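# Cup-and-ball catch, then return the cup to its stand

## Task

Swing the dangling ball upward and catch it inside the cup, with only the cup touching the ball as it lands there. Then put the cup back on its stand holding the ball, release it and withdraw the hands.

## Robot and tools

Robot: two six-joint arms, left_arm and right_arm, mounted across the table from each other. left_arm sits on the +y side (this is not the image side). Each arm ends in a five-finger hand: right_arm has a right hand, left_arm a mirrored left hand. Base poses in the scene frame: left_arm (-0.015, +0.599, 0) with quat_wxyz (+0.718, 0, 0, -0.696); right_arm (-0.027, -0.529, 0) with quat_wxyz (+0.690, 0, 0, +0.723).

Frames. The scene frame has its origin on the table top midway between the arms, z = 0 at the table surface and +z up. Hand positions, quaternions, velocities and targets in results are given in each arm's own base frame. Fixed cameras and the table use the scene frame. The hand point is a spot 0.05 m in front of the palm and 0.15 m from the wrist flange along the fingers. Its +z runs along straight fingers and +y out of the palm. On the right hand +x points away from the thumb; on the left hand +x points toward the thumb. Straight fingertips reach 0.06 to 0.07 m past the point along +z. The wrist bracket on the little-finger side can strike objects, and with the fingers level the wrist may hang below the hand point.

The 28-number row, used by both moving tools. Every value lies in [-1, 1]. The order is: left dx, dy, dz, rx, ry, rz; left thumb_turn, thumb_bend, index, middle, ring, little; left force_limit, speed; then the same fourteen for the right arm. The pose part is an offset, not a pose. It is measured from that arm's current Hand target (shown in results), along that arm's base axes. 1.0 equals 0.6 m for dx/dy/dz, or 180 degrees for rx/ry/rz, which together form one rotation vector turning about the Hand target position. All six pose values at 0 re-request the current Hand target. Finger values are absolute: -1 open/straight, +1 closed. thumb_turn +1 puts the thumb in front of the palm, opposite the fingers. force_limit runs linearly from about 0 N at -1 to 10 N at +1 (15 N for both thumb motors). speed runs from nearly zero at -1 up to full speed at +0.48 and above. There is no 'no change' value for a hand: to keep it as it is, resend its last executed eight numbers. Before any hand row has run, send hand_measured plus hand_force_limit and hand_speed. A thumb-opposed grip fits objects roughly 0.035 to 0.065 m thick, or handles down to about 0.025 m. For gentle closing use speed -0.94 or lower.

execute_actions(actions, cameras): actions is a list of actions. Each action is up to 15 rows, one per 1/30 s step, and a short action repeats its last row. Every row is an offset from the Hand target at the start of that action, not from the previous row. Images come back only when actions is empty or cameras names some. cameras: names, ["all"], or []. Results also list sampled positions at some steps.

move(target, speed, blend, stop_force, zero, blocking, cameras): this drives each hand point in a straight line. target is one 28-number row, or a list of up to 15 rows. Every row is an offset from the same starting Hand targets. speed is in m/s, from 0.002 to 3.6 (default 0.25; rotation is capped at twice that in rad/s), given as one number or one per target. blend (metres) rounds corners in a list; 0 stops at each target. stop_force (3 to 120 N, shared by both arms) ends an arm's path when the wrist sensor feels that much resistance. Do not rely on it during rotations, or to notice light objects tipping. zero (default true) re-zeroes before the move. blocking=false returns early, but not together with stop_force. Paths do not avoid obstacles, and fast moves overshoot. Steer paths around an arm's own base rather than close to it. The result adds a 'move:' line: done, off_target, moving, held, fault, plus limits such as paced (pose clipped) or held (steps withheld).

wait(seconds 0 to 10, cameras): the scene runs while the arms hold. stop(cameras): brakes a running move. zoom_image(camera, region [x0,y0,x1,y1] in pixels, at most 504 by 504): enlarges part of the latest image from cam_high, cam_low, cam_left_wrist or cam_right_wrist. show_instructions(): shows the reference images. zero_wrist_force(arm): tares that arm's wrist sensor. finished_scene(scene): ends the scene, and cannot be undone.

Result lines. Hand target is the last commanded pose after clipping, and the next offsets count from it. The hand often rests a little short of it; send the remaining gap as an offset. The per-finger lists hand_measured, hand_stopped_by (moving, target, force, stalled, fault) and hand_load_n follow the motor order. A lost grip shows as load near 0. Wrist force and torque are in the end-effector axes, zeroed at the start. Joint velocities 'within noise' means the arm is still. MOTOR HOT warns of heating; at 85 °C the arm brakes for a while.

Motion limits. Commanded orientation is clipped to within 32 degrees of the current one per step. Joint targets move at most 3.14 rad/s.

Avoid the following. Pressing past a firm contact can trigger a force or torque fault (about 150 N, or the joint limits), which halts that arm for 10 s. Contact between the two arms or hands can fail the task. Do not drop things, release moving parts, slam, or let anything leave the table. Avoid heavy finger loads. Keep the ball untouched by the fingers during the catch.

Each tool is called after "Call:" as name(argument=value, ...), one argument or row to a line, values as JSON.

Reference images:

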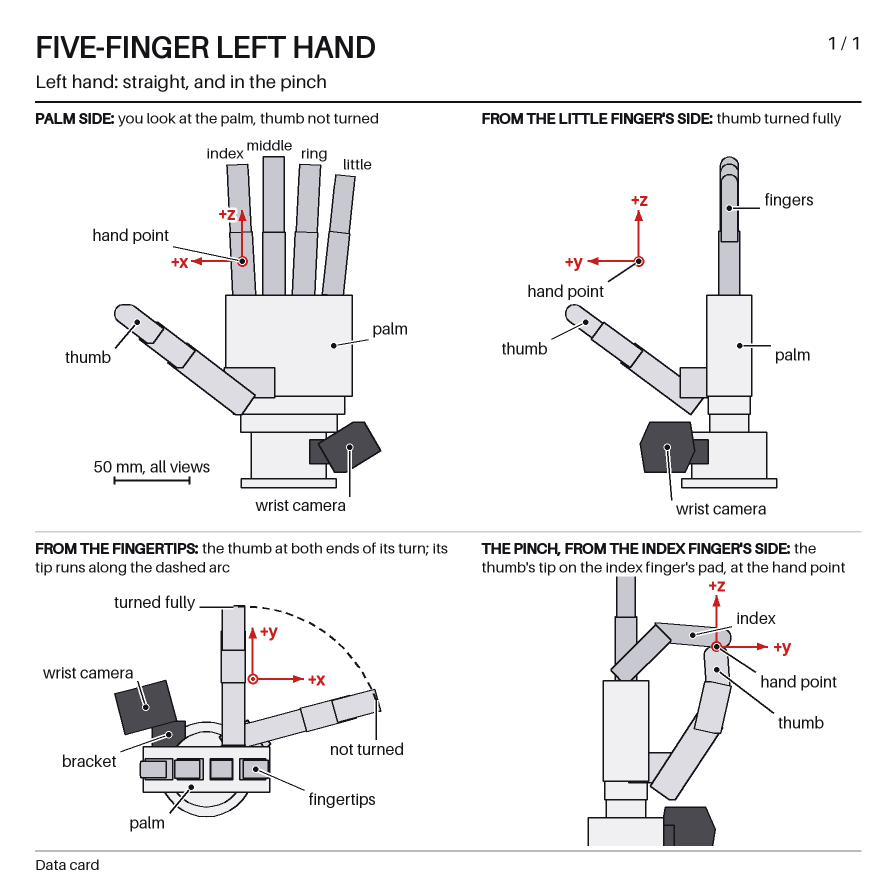

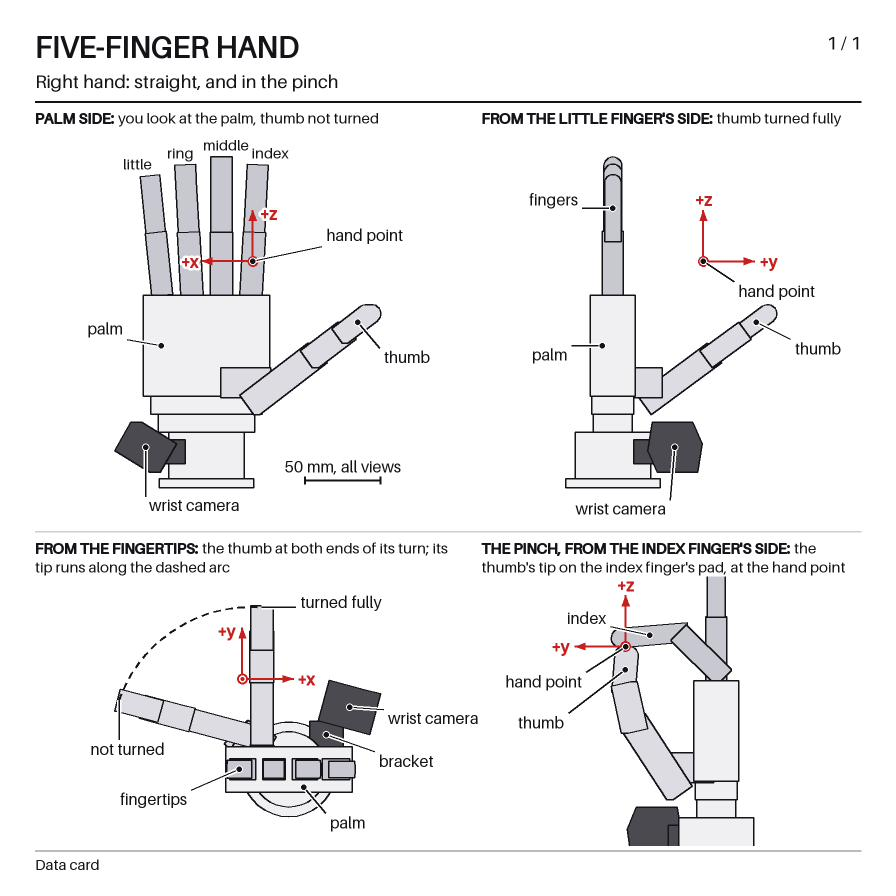

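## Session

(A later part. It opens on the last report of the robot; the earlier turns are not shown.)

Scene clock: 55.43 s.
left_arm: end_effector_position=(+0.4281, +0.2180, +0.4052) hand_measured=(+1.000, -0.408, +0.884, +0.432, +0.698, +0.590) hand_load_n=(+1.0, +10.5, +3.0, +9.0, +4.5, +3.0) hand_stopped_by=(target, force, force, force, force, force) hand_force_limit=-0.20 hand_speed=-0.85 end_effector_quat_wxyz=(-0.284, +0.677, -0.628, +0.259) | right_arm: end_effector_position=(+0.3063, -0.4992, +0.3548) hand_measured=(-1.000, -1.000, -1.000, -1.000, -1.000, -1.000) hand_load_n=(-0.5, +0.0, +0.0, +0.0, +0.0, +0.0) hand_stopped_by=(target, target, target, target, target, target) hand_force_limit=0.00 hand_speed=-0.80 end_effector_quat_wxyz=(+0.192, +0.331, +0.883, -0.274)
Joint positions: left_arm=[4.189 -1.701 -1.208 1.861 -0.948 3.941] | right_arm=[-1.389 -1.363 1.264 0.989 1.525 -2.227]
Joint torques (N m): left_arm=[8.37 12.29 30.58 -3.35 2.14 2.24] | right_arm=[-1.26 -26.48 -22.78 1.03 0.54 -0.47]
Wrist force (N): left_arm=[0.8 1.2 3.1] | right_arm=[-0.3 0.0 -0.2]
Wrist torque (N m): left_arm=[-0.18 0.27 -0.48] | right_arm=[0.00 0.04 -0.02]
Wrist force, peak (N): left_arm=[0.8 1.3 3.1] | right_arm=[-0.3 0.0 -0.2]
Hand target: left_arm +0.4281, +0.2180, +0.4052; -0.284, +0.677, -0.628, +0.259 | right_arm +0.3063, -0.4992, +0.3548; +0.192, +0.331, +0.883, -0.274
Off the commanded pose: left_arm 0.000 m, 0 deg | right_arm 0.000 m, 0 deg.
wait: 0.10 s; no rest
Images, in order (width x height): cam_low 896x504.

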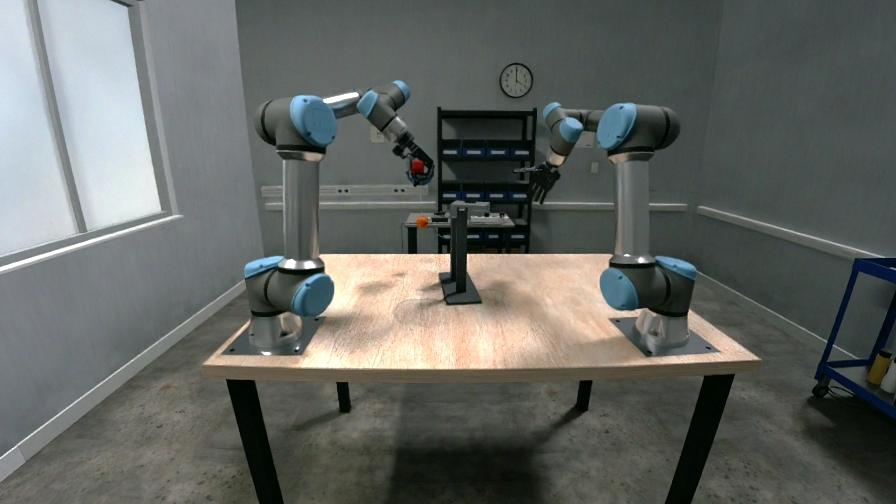

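Call:
wait(
  seconds=4,
  cameras=["cam_low", "cam_high"],
)

Call:
zoom_image(
  camera="cam_low",
  region=[400, 180, 460, 240],
)

Call:
zoom_image(
  camera="cam_high",
  region=[480, 130, 600, 270],
)

Call:
wait(
  seconds=0.1,
  cameras=["cam_low", "cam_high"],
)

Call:
zoom_image(
  camera="cam_low",
  region=[400, 180, 460, 240],
)

Call:
zoom_image(
  camera="cam_high",
  region=[480, 130, 600, 270],
)

Call:
wait(
  seconds=0.1,
  cameras=["cam_low", "cam_high"],
)

Call:
zoom_image(
  camera="cam_low",
  region=[400, 180, 460, 240],
)

Call:
zoom_image(
  camera="cam_high",
  region=[480, 130, 600, 270],
)

Call:
wait(
  seconds=0.1,
  cameras=["cam_low", "cam_high"],
)

Call:
zoom_image(
  camera="cam_low",
  region=[400, 180, 460, 240],
)

Call:
zoom_image(
  camera="cam_high",
  region=[480, 130, 600, 270],
)

Call:
wait(
  seconds=0.1,
  cameras=["cam_low", "cam_high"],
)

Call:
zoom_image(
  camera="cam_low",
  region=[400, 180, 460, 240],
)

Call:
zoom_image(
  camera="cam_high",
  region=[480, 130, 600, 270],
)

Call:
wait(
  seconds=0.1,
  cameras=["cam_low", "cam_high"],
)

Call:
zoom_image(
  camera="cam_low",
  region=[400, 180, 460, 240],
)

Call:
zoom_image(
  camera="cam_high",
  region=[480, 130, 600, 270],
)

Call:
wait(
  seconds=0.1,
  cameras=["cam_low", "cam_high"],
)

Call:
zoom_image(
  camera="cam_low",
  region=[400, 180, 460, 240],
)

Call:
zoom_image(
  camera="cam_high",
  region=[480, 130, 600, 270],
)

Call:
wait(
  seconds=0.1,
  cameras=["cam_low", "cam_high"],
)

Call:
zoom_image(
  camera="cam_low",
  region=[400, 180, 460, 240],
)

Call:
zoom_image(
  camera="cam_high",
  region=[480, 130, 600, 270],
)

Call:
wait(
  seconds=0.1,
  cameras=["cam_low", "cam_high"],
)

Call:
zoom_image(
  camera="cam_low",
  region=[400, 180, 460, 240],
)

Call:
zoom_image(
  camera="cam_high",
  region=[480, 130, 600, 270],
)

Call:
wait(
  seconds=0.1,
  cameras=["cam_low", "cam_high"],
)

Call:
zoom_image(
  camera="cam_low",
  region=[400, 180, 460, 240],
)

Call:
zoom_image(
  camera="cam_high",
  region=[480, 130, 600, 270],
)

Scene clock: 60.43 s.
left_arm: end_effector_position=(+0.4281, +0.2180, +0.4052) hand_measured=(+1.000, -0.408, +0.884, +0.432, +0.698, +0.590) hand_load_n=(+1.0, +10.5, +3.0, +8.5, +4.5, +3.0) hand_stopped_by=(target, force, force, force, force, force) hand_force_limit=-0.20 hand_speed=-0.85 end_effector_quat_wxyz=(-0.284, +0.677, -0.628, +0.259) | right_arm: end_effector_position=(+0.3063, -0.4992, +0.3548) hand_measured=(-1.000, -1.000, -1.000, -1.000, -1.000, -1.000) hand_load_n=(+0.0, -0.5, +0.0, +0.5, +0.0, +0.0) hand_stopped_by=(target, target, target, target, target, target) hand_force_limit=0.00 hand_speed=-0.80 end_effector_quat_wxyz=(+0.192, +0.331, +0.883, -0.274)
Joint positions: left_arm=[4.189 -1.701 -1.208 1.861 -0.948 3.941] | right_arm=[-1.389 -1.363 1.264 0.989 1.525 -2.227]
Joint torques (N m): left_arm=[8.3 11.77 30.79 -2.65 2.08 1.47] | right_arm=[-1.07 -26.01 -22.71 1.09 0.76 -0.36]
Wrist force (N): left_arm=[1.0 0.9 2.8] | right_arm=[-0.2 -0.1 -0.1]
Wrist torque (N m): left_arm=[-0.20 0.22 -0.44] | right_arm=[-0.01 0.03 -0.02]
Wrist force, peak (N): left_arm=[1.3 1.5 3.3] | right_arm=[-0.3 0.2 -0.3]
Hand target: left_arm +0.4281, +0.2180, +0.4052; -0.284, +0.677, -0.628, +0.259 | right_arm +0.3063, -0.4992, +0.3548; +0.192, +0.331, +0.883, -0.274
Off the commanded pose: left_arm 0.000 m, 0 deg | right_arm 0.000 m, 0 deg.
wait: 4.00 s; at rest from the start
Images, in order (width x height): cam_high 896x504, cam_low 896x504.

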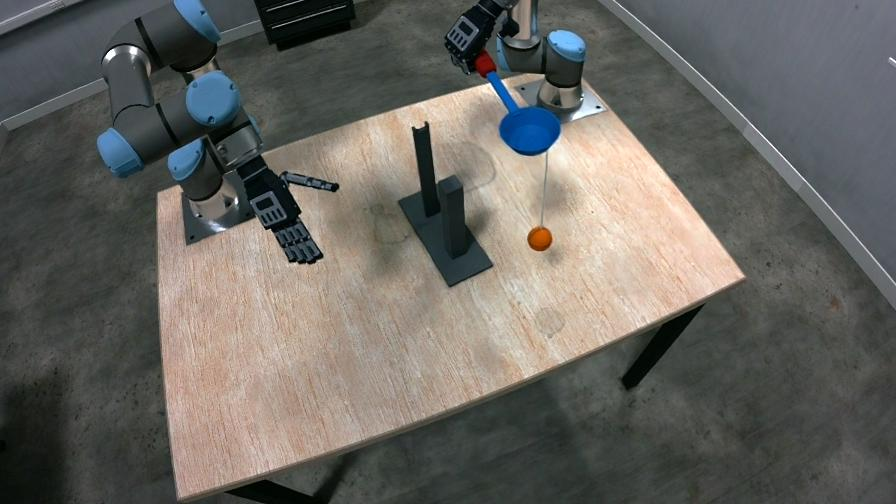

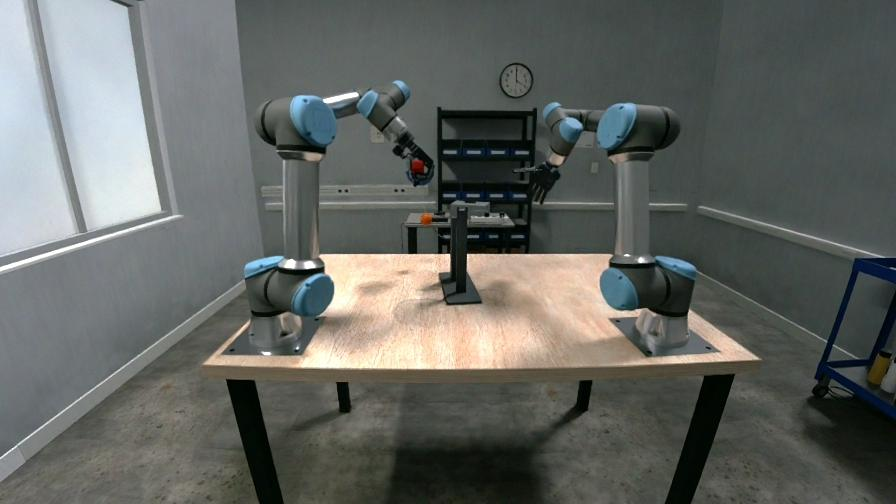

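Scaled by 8.400.

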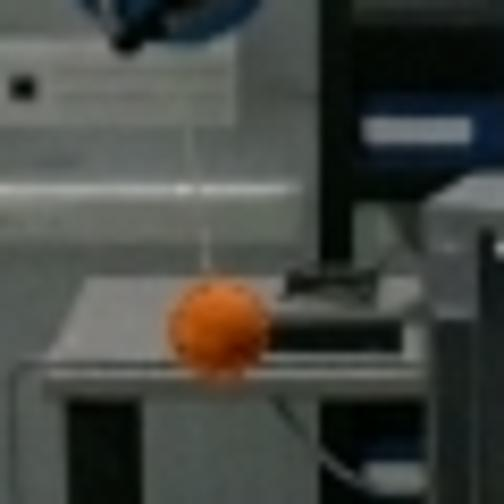

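Scaled by 3.600.

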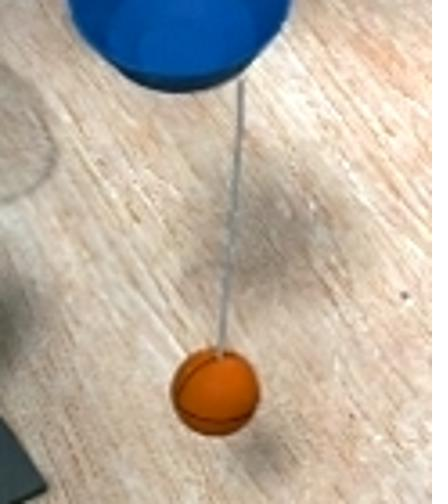

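Scene clock: 60.53 s.
left_arm: end_effector_position=(+0.4281, +0.2180, +0.4052) hand_measured=(+1.000, -0.408, +0.884, +0.432, +0.698, +0.590) hand_load_n=(+1.0, +10.5, +3.0, +8.5, +4.5, +3.0) hand_stopped_by=(target, force, force, force, force, force) hand_force_limit=-0.20 hand_speed=-0.85 end_effector_quat_wxyz=(-0.284, +0.677, -0.628, +0.259) | right_arm: end_effector_position=(+0.3063, -0.4992, +0.3548) hand_measured=(-1.000, -1.000, -1.000, -1.000, -1.000, -1.000) hand_load_n=(+0.0, +0.0, +0.0, +0.0, +0.0, +0.0) hand_stopped_by=(target, target, target, target, target, target) hand_force_limit=0.00 hand_speed=-0.80 end_effector_quat_wxyz=(+0.192, +0.331, +0.883, -0.274)
Joint positions: left_arm=[4.189 -1.701 -1.208 1.861 -0.948 3.941] | right_arm=[-1.389 -1.363 1.264 0.989 1.525 -2.227]
Joint torques (N m): left_arm=[8.29 12.2 30.65 -2.69 2.17 1.42] | right_arm=[-0.95 -26.12 -23.36 1.16 0.7 -0.27]
Wrist force (N): left_arm=[0.8 1.1 3.0] | right_arm=[-0.1 0.1 -0.3]
Wrist torque (N m): left_arm=[-0.19 0.27 -0.46] | right_arm=[0.02 0.02 -0.01]
Wrist force, peak (N): left_arm=[0.9 1.5 3.3] | right_arm=[-0.3 0.3 0.0]
Hand target: left_arm +0.4281, +0.2180, +0.4052; -0.284, +0.677, -0.628, +0.259 | right_arm +0.3063, -0.4992, +0.3548; +0.192, +0.331, +0.883, -0.274
Off the commanded pose: left_arm 0.000 m, 0 deg | right_arm 0.000 m, 0 deg.
wait: 0.10 s; no rest
Images, in order (width x height): cam_high 896x504, cam_low 896x504.

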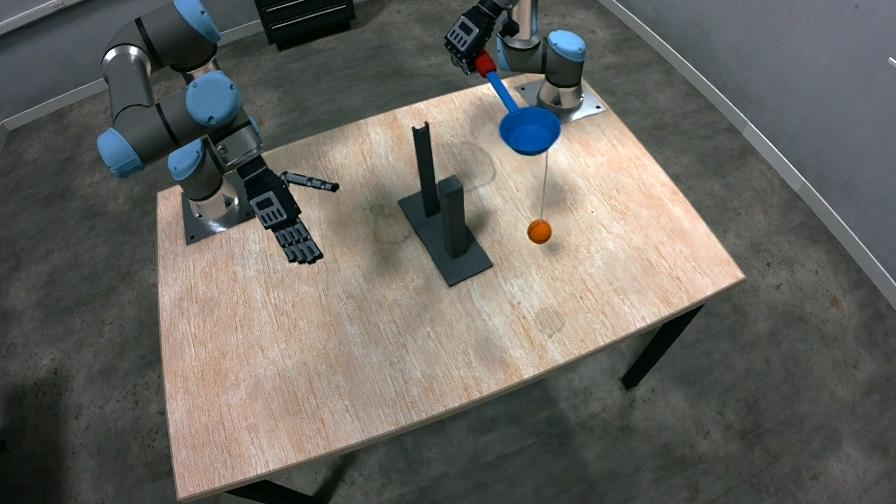

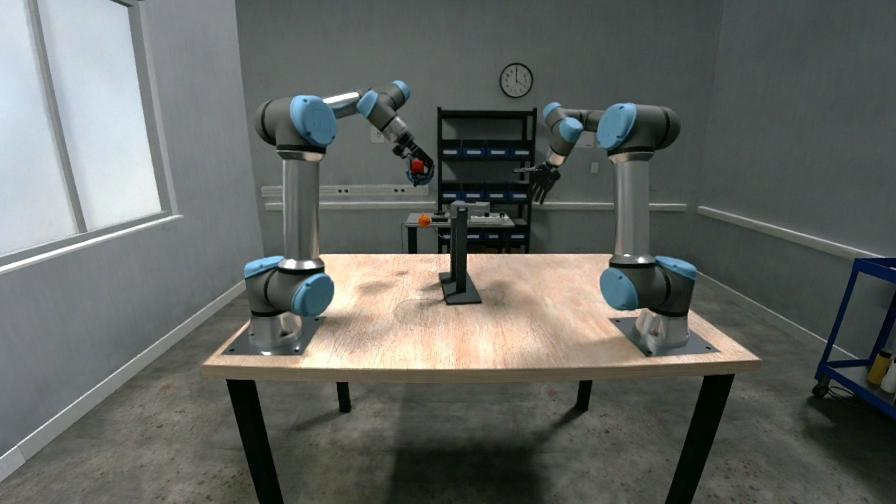

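Scaled by 8.400.

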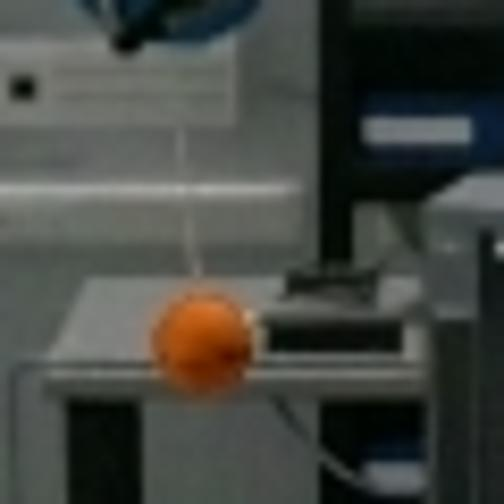

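Scaled by 3.600.

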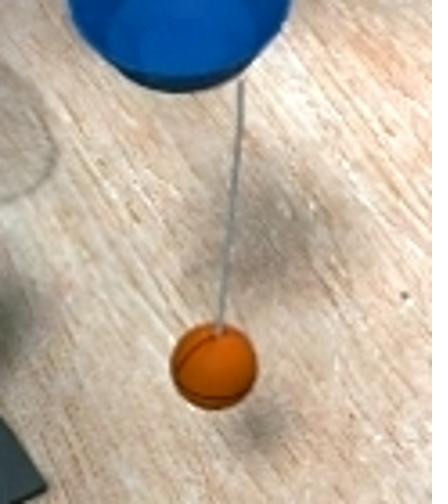

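Scene clock: 60.63 s.
left_arm: end_effector_position=(+0.4281, +0.2180, +0.4052) hand_measured=(+1.000, -0.408, +0.884, +0.432, +0.698, +0.590) hand_load_n=(+1.0, +10.5, +3.0, +9.0, +4.5, +3.0) hand_stopped_by=(target, force, force, force, force, force) hand_force_limit=-0.20 hand_speed=-0.85 end_effector_quat_wxyz=(-0.284, +0.677, -0.628, +0.259) | right_arm: end_effector_position=(+0.3063, -0.4992, +0.3548) hand_measured=(-1.000, -1.000, -1.000, -1.000, -1.000, -1.000) hand_load_n=(+0.0, +0.0, +0.0, +0.0, +0.0, +0.0) hand_stopped_by=(target, target, target, target, target, target) hand_force_limit=0.00 hand_speed=-0.80 end_effector_quat_wxyz=(+0.192, +0.331, +0.883, -0.274)
Joint positions: left_arm=[4.189 -1.701 -1.208 1.861 -0.948 3.941] | right_arm=[-1.389 -1.363 1.264 0.989 1.525 -2.227]
Joint torques (N m): left_arm=[8.12 11.7 30.3 -2.62 2.15 1.38] | right_arm=[-1.11 -26.48 -22.86 0.98 0.86 -0.52]
Wrist force (N): left_arm=[0.8 1.2 2.9] | right_arm=[-0.2 0.2 -0.1]
Wrist torque (N m): left_arm=[-0.17 0.26 -0.48] | right_arm=[0.03 0.04 -0.01]
Wrist force, peak (N): left_arm=[0.9 1.2 3.3] | right_arm=[-0.2 0.2 -0.1]
Hand target: left_arm +0.4281, +0.2180, +0.4052; -0.284, +0.677, -0.628, +0.259 | right_arm +0.3063, -0.4992, +0.3548; +0.192, +0.331, +0.883, -0.274
Off the commanded pose: left_arm 0.000 m, 0 deg | right_arm 0.000 m, 0 deg.
wait: 0.10 s; no rest
Images, in order (width x height): cam_high 896x504, cam_low 896x504.

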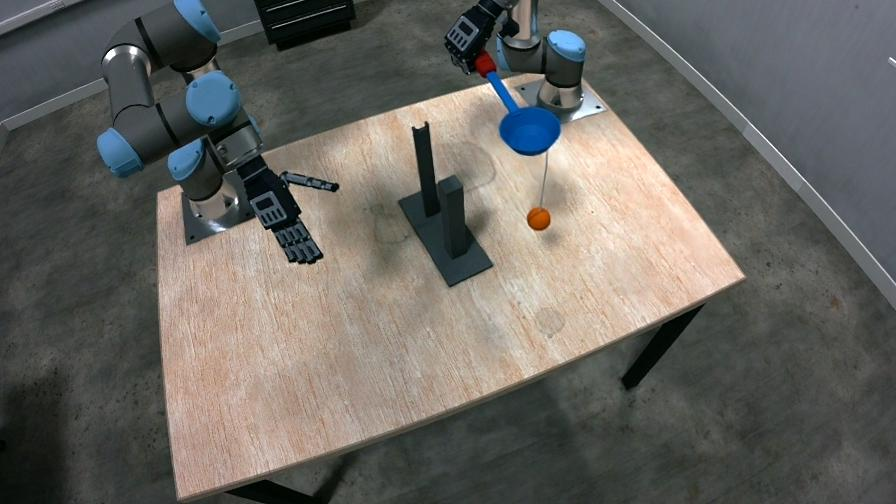

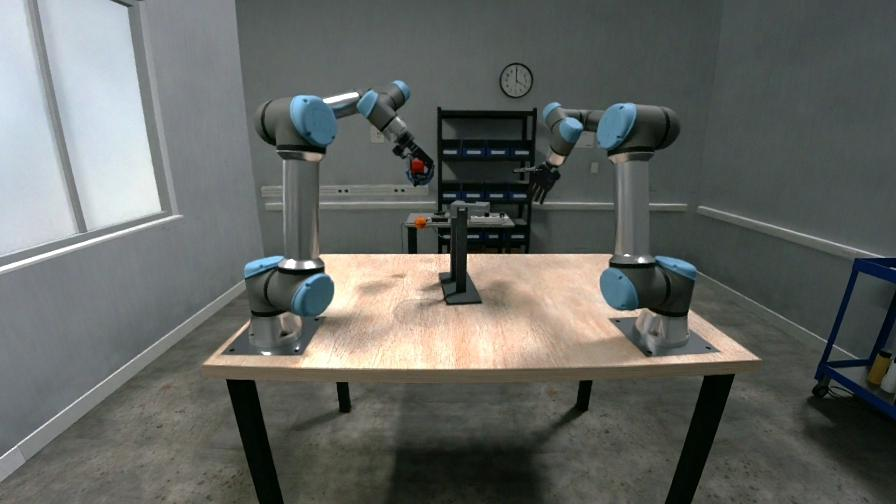

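Scaled by 8.400.

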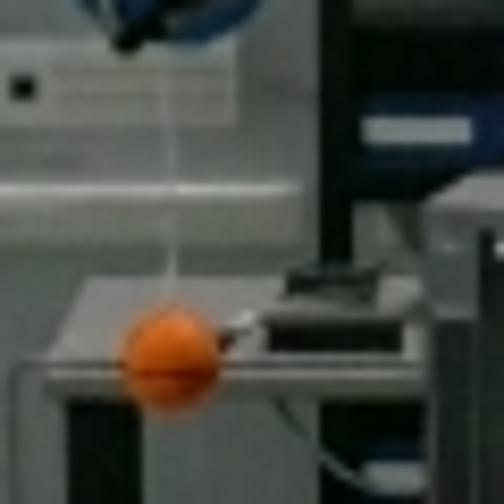

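Scaled by 3.600.

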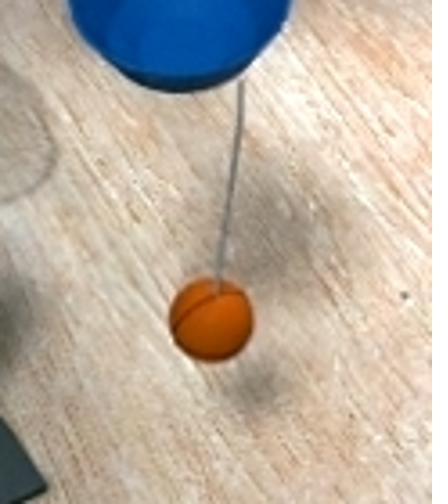

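Scene clock: 60.73 s.
left_arm: end_effector_position=(+0.4281, +0.2180, +0.4052) hand_measured=(+1.000, -0.408, +0.884, +0.432, +0.698, +0.590) hand_load_n=(+1.0, +10.5, +3.0, +9.0, +4.5, +3.0) hand_stopped_by=(target, force, force, force, force, force) hand_force_limit=-0.20 hand_speed=-0.85 end_effector_quat_wxyz=(-0.284, +0.677, -0.628, +0.259) | right_arm: end_effector_position=(+0.3063, -0.4992, +0.3548) hand_measured=(-1.000, -1.000, -1.000, -1.000, -1.000, -1.000) hand_load_n=(+0.0, -0.5, +0.0, +0.0, +0.0, +0.0) hand_stopped_by=(target, target, target, target, target, target) hand_force_limit=0.00 hand_speed=-0.80 end_effector_quat_wxyz=(+0.192, +0.331, +0.883, -0.274)
Joint positions: left_arm=[4.189 -1.701 -1.208 1.861 -0.948 3.941] | right_arm=[-1.389 -1.363 1.264 0.989 1.525 -2.227]
Joint torques (N m): left_arm=[7.94 11.71 30.09 -2.68 2.12 1.38] | right_arm=[-0.77 -26.55 -22.72 1.11 0.75 -0.48]
Wrist force (N): left_arm=[1.1 1.2 3.0] | right_arm=[-0.2 0.3 -0.1]
Wrist torque (N m): left_arm=[-0.18 0.21 -0.47] | right_arm=[0.05 0.03 0.00]
Wrist force, peak (N): left_arm=[0.9 1.6 3.4] | right_arm=[-0.2 0.3 -0.1]
Hand target: left_arm +0.4281, +0.2180, +0.4052; -0.284, +0.677, -0.628, +0.259 | right_arm +0.3063, -0.4992, +0.3548; +0.192, +0.331, +0.883, -0.274
Off the commanded pose: left_arm 0.000 m, 0 deg | right_arm 0.000 m, 0 deg.
wait: 0.10 s; no rest
Images, in order (width x height): cam_high 896x504, cam_low 896x504.

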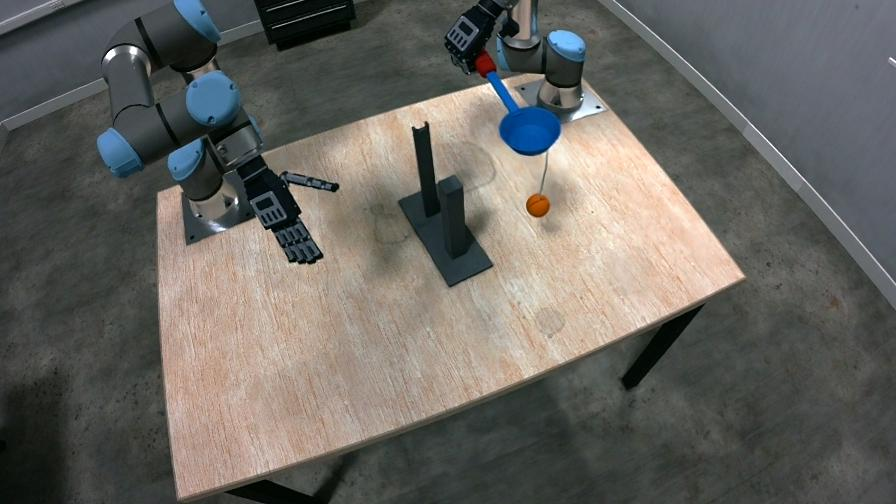

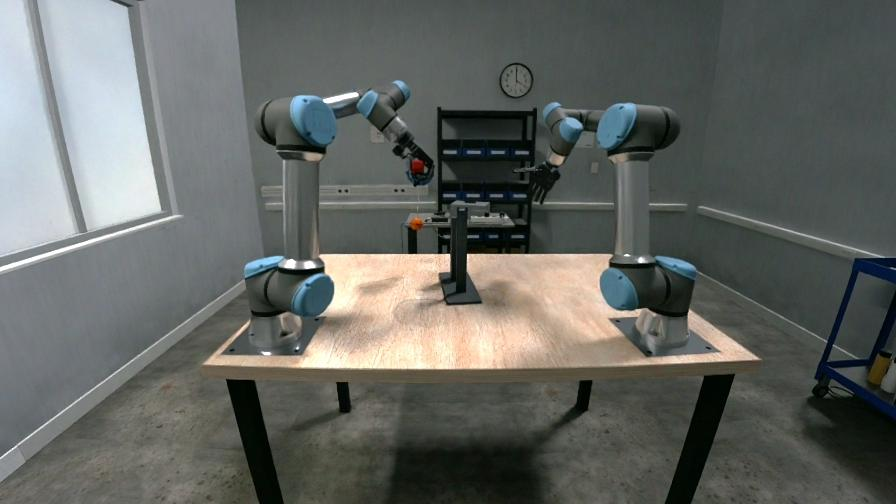

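Scaled by 8.400.

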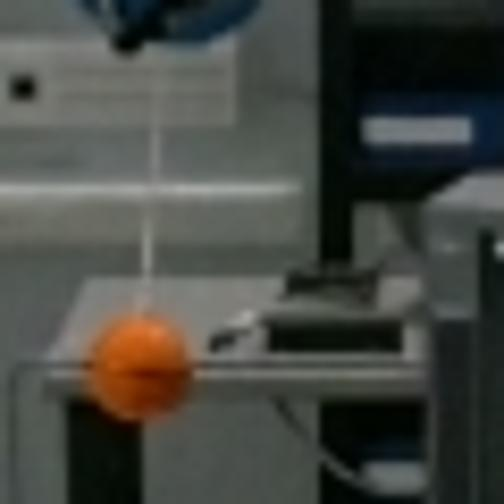

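Scaled by 3.600.

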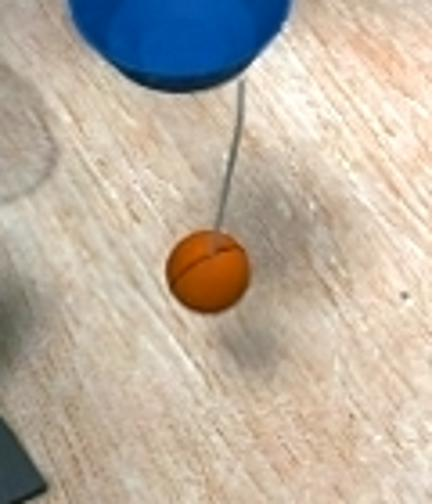

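Scene clock: 60.83 s.
left_arm: end_effector_position=(+0.4281, +0.2180, +0.4052) hand_measured=(+1.000, -0.408, +0.884, +0.432, +0.698, +0.590) hand_load_n=(+1.0, +10.5, +3.0, +8.5, +4.5, +3.0) hand_stopped_by=(target, force, force, force, force, force) hand_force_limit=-0.20 hand_speed=-0.85 end_effector_quat_wxyz=(-0.284, +0.677, -0.628, +0.259) | right_arm: end_effector_position=(+0.3063, -0.4992, +0.3548) hand_measured=(-1.000, -1.000, -1.000, -1.000, -1.000, -1.000) hand_load_n=(+0.0, +0.0, +0.0, +0.0, +0.5, +0.0) hand_stopped_by=(target, target, target, target, target, target) hand_force_limit=0.00 hand_speed=-0.80 end_effector_quat_wxyz=(+0.192, +0.331, +0.883, -0.274)
Joint positions: left_arm=[4.189 -1.701 -1.208 1.861 -0.948 3.941] | right_arm=[-1.389 -1.363 1.264 0.989 1.525 -2.227]
Joint torques (N m): left_arm=[7.92 11.56 30.34 -2.77 2.14 1.33] | right_arm=[-1.35 -26.43 -22.47 1.1 0.87 -0.42]
Wrist force (N): left_arm=[1.0 1.3 2.9] | right_arm=[-0.1 0.1 -0.1]
Wrist torque (N m): left_arm=[-0.17 0.23 -0.48] | right_arm=[0.01 0.01 0.00]
Wrist force, peak (N): left_arm=[0.9 1.2 3.2] | right_arm=[-0.3 0.3 -0.2]
Hand target: left_arm +0.4281, +0.2180, +0.4052; -0.284, +0.677, -0.628, +0.259 | right_arm +0.3063, -0.4992, +0.3548; +0.192, +0.331, +0.883, -0.274
Off the commanded pose: left_arm 0.000 m, 0 deg | right_arm 0.000 m, 0 deg.
wait: 0.10 s; no rest
Images, in order (width x height): cam_high 896x504, cam_low 896x504.

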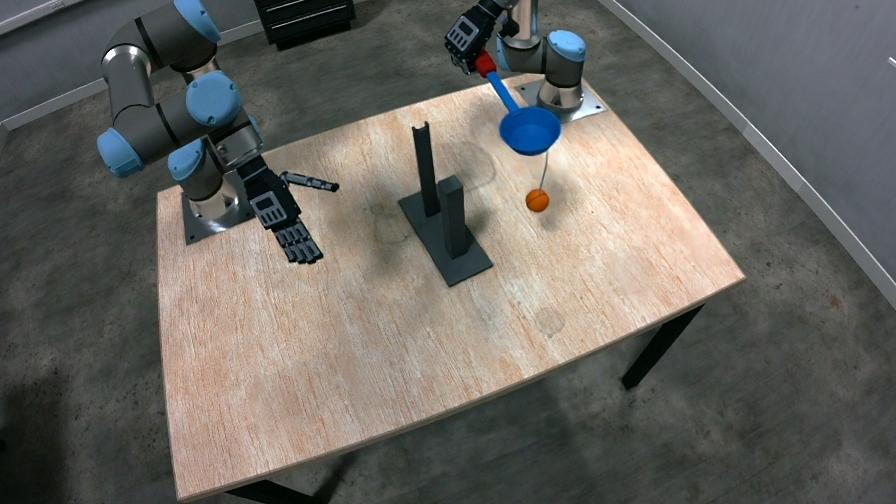

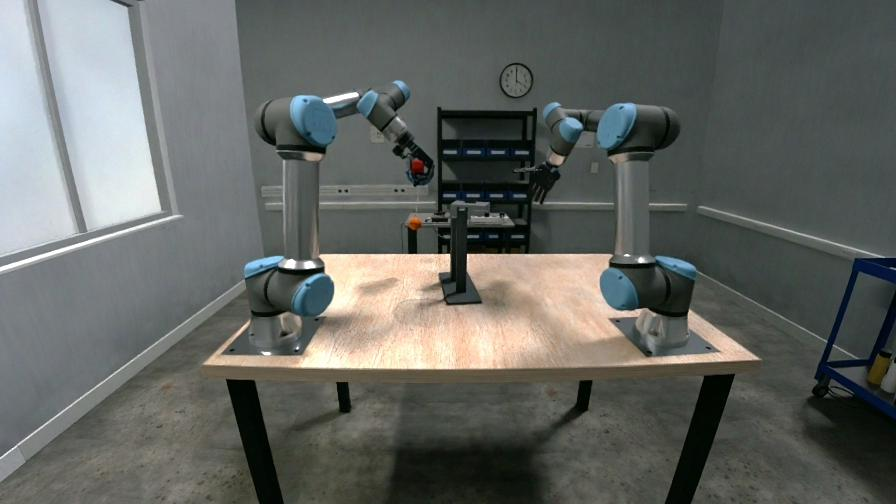

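Scaled by 8.400.

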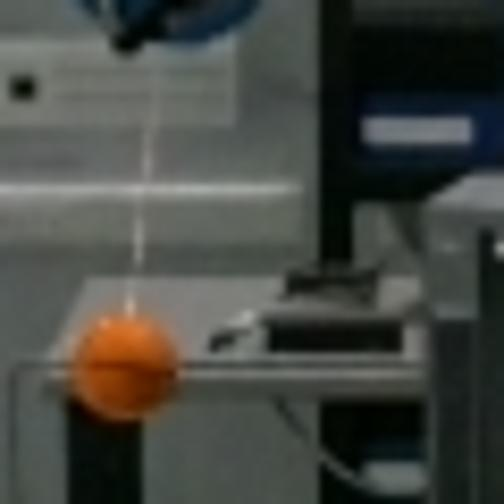

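Scaled by 3.600.

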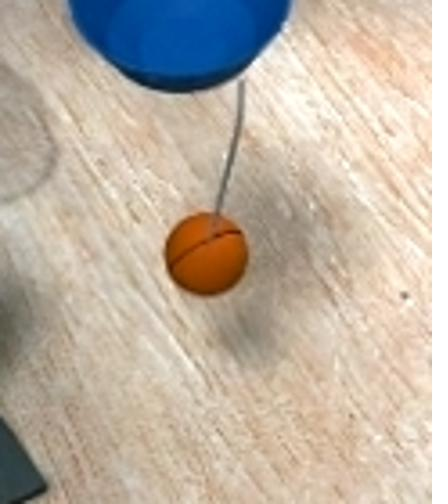

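Scene clock: 60.93 s.
left_arm: end_effector_position=(+0.4281, +0.2180, +0.4052) hand_measured=(+1.000, -0.408, +0.884, +0.432, +0.698, +0.590) hand_load_n=(+1.0, +10.5, +3.0, +8.5, +4.5, +3.0) hand_stopped_by=(target, force, force, force, force, force) hand_force_limit=-0.20 hand_speed=-0.85 end_effector_quat_wxyz=(-0.284, +0.677, -0.628, +0.259) | right_arm: end_effector_position=(+0.3063, -0.4992, +0.3548) hand_measured=(-1.000, -1.000, -1.000, -1.000, -1.000, -1.000) hand_load_n=(-0.5, +0.0, +0.0, +0.0, +0.0, +0.0) hand_stopped_by=(target, target, target, target, target, target) hand_force_limit=0.00 hand_speed=-0.80 end_effector_quat_wxyz=(+0.192, +0.331, +0.883, -0.274)
Joint positions: left_arm=[4.189 -1.701 -1.208 1.861 -0.948 3.941] | right_arm=[-1.389 -1.363 1.264 0.989 1.525 -2.227]
Joint torques (N m): left_arm=[8.26 11.94 30.61 -2.67 2.18 1.34] | right_arm=[-1.72 -26.08 -22.46 1.02 0.77 -0.39]
Wrist force (N): left_arm=[1.1 1.3 2.9] | right_arm=[-0.2 0.1 -0.1]
Wrist torque (N m): left_arm=[-0.17 0.23 -0.47] | right_arm=[0.01 0.04 -0.01]
Wrist force, peak (N): left_arm=[1.2 1.4 3.1] | right_arm=[-0.4 0.2 -0.1]
Hand target: left_arm +0.4281, +0.2180, +0.4052; -0.284, +0.677, -0.628, +0.259 | right_arm +0.3063, -0.4992, +0.3548; +0.192, +0.331, +0.883, -0.274
Off the commanded pose: left_arm 0.000 m, 0 deg | right_arm 0.000 m, 0 deg.
wait: 0.10 s; no rest
Images, in order (width x height): cam_high 896x504, cam_low 896x504.

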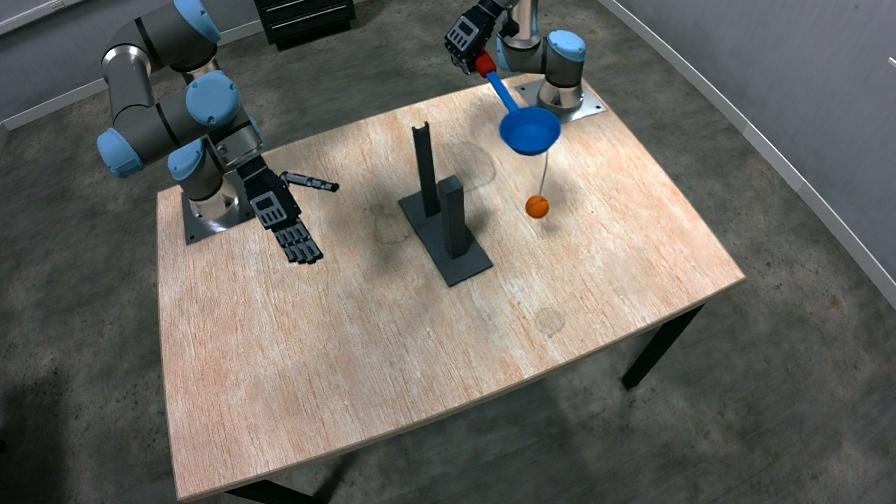

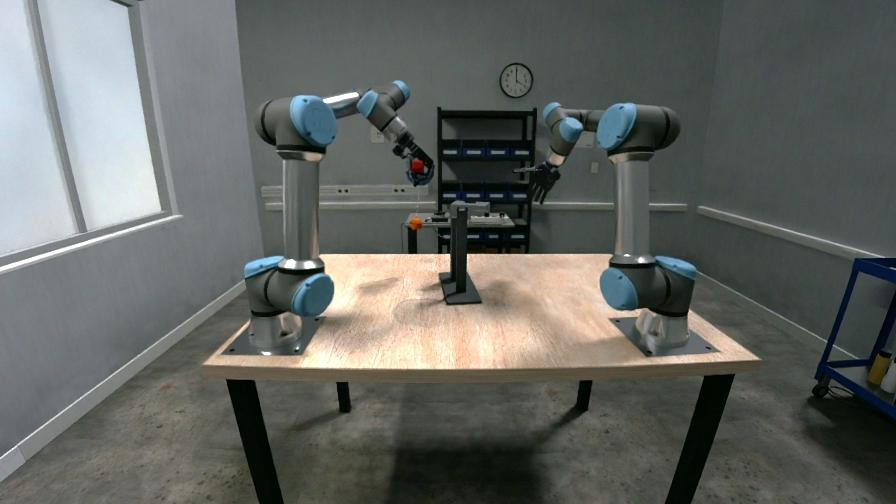

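Scaled by 8.400.

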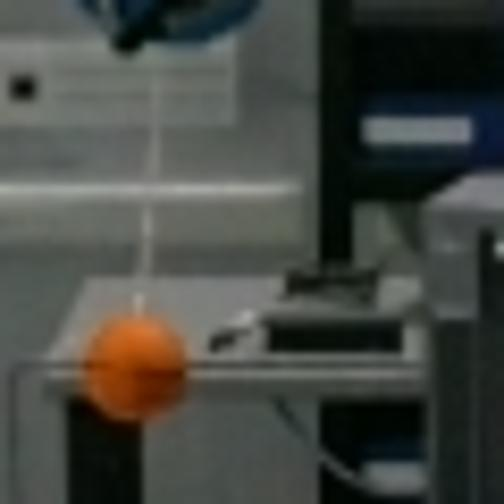

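Scaled by 3.600.

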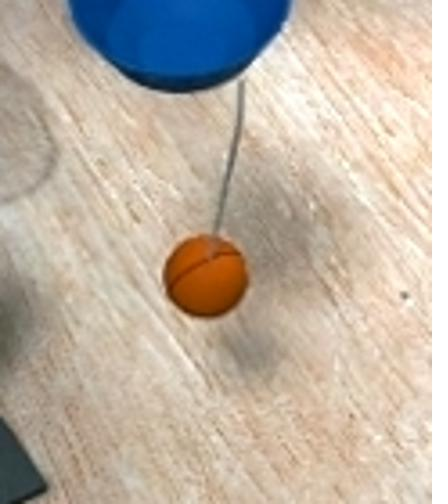

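Scene clock: 61.03 s.
left_arm: end_effector_position=(+0.4281, +0.2180, +0.4052) hand_measured=(+1.000, -0.408, +0.884, +0.432, +0.698, +0.590) hand_load_n=(+1.0, +10.5, +2.5, +9.0, +4.5, +3.0) hand_stopped_by=(target, force, force, force, force, force) hand_force_limit=-0.20 hand_speed=-0.85 end_effector_quat_wxyz=(-0.284, +0.677, -0.628, +0.259) | right_arm: end_effector_position=(+0.3063, -0.4992, +0.3548) hand_measured=(-1.000, -1.000, -1.000, -1.000, -1.000, -1.000) hand_load_n=(+0.0, +0.0, +0.0, +0.0, +0.0, +0.0) hand_stopped_by=(target, target, target, target, target, target) hand_force_limit=0.00 hand_speed=-0.80 end_effector_quat_wxyz=(+0.192, +0.331, +0.883, -0.274)
Joint positions: left_arm=[4.189 -1.701 -1.208 1.861 -0.948 3.941] | right_arm=[-1.389 -1.363 1.264 0.989 1.525 -2.227]
Joint torques (N m): left_arm=[8.53 12.55 30.86 -2.68 2.23 1.37] | right_arm=[-1.23 -26.36 -23.12 1.24 0.84 -0.49]
Wrist force (N): left_arm=[1.0 1.3 3.0] | right_arm=[-0.2 0.3 -0.2]
Wrist torque (N m): left_arm=[-0.18 0.25 -0.47] | right_arm=[0.05 0.04 -0.01]
Wrist force, peak (N): left_arm=[1.0 1.5 3.1] | right_arm=[-0.4 0.2 -0.1]
Hand target: left_arm +0.4281, +0.2180, +0.4052; -0.284, +0.677, -0.628, +0.259 | right_arm +0.3063, -0.4992, +0.3548; +0.192, +0.331, +0.883, -0.274
Off the commanded pose: left_arm 0.000 m, 0 deg | right_arm 0.000 m, 0 deg.
wait: 0.10 s; no rest
Images, in order (width x height): cam_high 896x504, cam_low 896x504.

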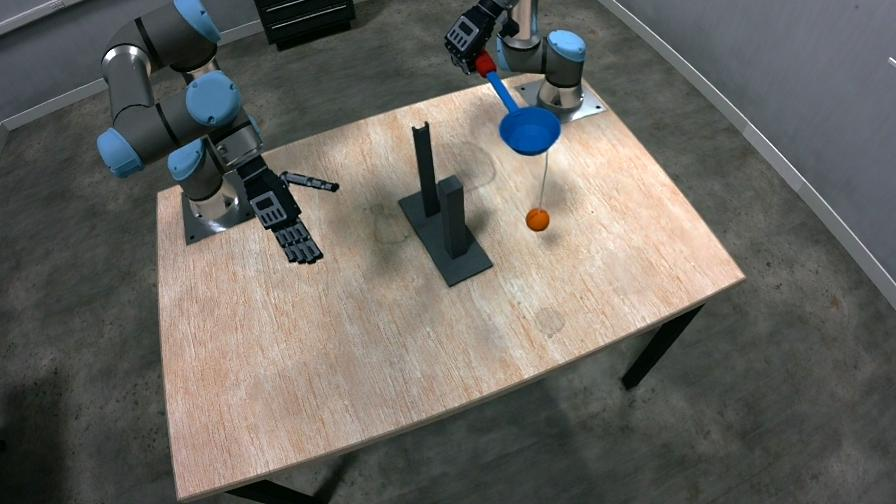

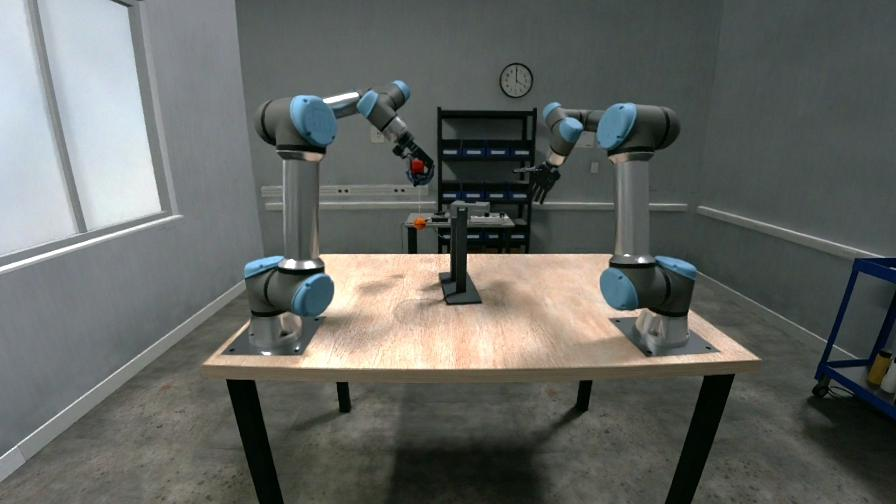

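Scaled by 8.400.

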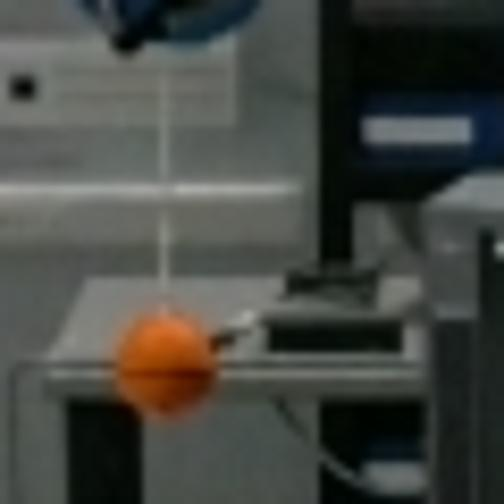

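Scaled by 3.600.

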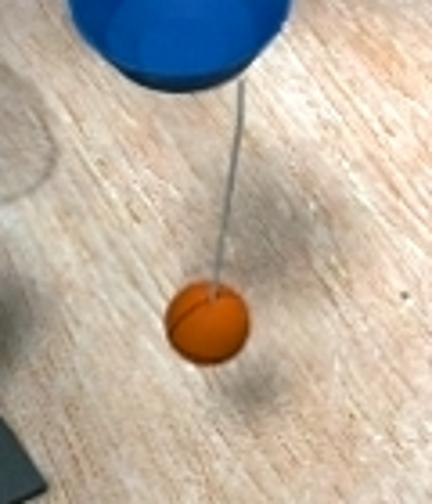

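Scene clock: 61.13 s.
left_arm: end_effector_position=(+0.4281, +0.2180, +0.4052) hand_measured=(+1.000, -0.408, +0.884, +0.432, +0.698, +0.590) hand_load_n=(+1.0, +10.5, +3.0, +9.0, +4.5, +3.0) hand_stopped_by=(target, force, force, force, force, force) hand_force_limit=-0.20 hand_speed=-0.85 end_effector_quat_wxyz=(-0.284, +0.677, -0.628, +0.259) | right_arm: end_effector_position=(+0.3063, -0.4992, +0.3548) hand_measured=(-1.000, -1.000, -1.000, -1.000, -1.000, -1.000) hand_load_n=(-0.5, +0.0, +0.0, +0.0, +0.5, +0.0) hand_stopped_by=(target, target, target, target, target, target) hand_force_limit=0.00 hand_speed=-0.80 end_effector_quat_wxyz=(+0.192, +0.331, +0.883, -0.274)
Joint positions: left_arm=[4.189 -1.701 -1.208 1.861 -0.948 3.941] | right_arm=[-1.389 -1.363 1.264 0.989 1.525 -2.227]
Joint torques (N m): left_arm=[7.89 12.51 30.01 -2.66 2.11 1.3] | right_arm=[-0.83 -26.1 -22.4 1.13 0.93 -0.37]
Wrist force (N): left_arm=[0.8 1.3 3.2] | right_arm=[-0.2 0.3 0.0]
Wrist torque (N m): left_arm=[-0.19 0.28 -0.47] | right_arm=[0.04 0.02 0.00]
Wrist force, peak (N): left_arm=[0.8 1.3 3.2] | right_arm=[-0.3 0.2 -0.1]
Hand target: left_arm +0.4281, +0.2180, +0.4052; -0.284, +0.677, -0.628, +0.259 | right_arm +0.3063, -0.4992, +0.3548; +0.192, +0.331, +0.883, -0.274
Off the commanded pose: left_arm 0.000 m, 0 deg | right_arm 0.000 m, 0 deg.
wait: 0.10 s; no rest
Images, in order (width x height): cam_high 896x504, cam_low 896x504.

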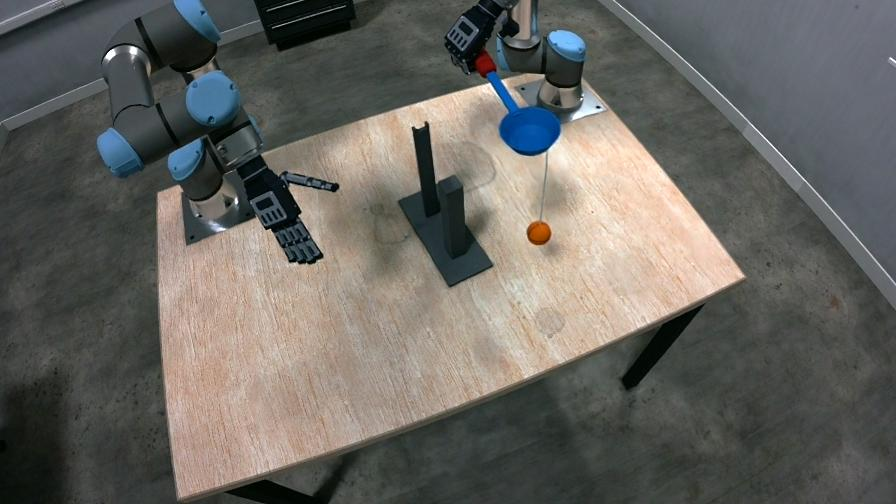

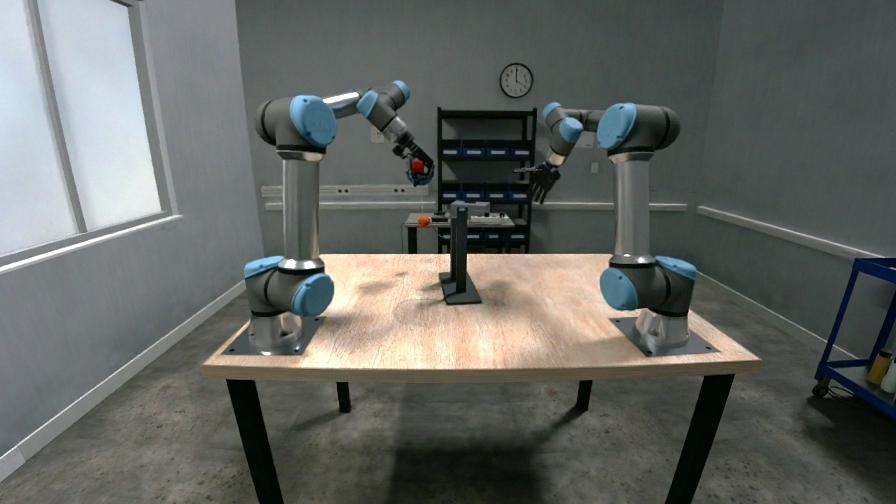

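Scaled by 8.400.

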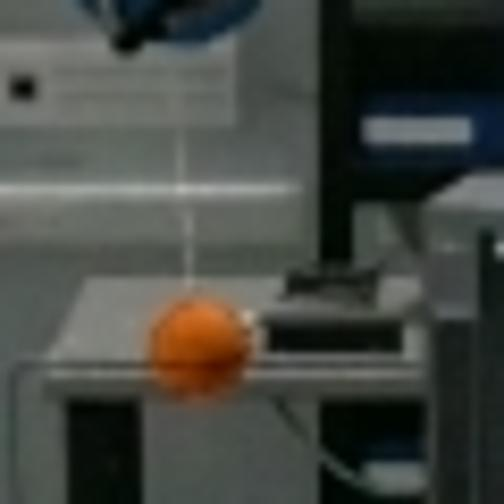

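Scaled by 3.600.

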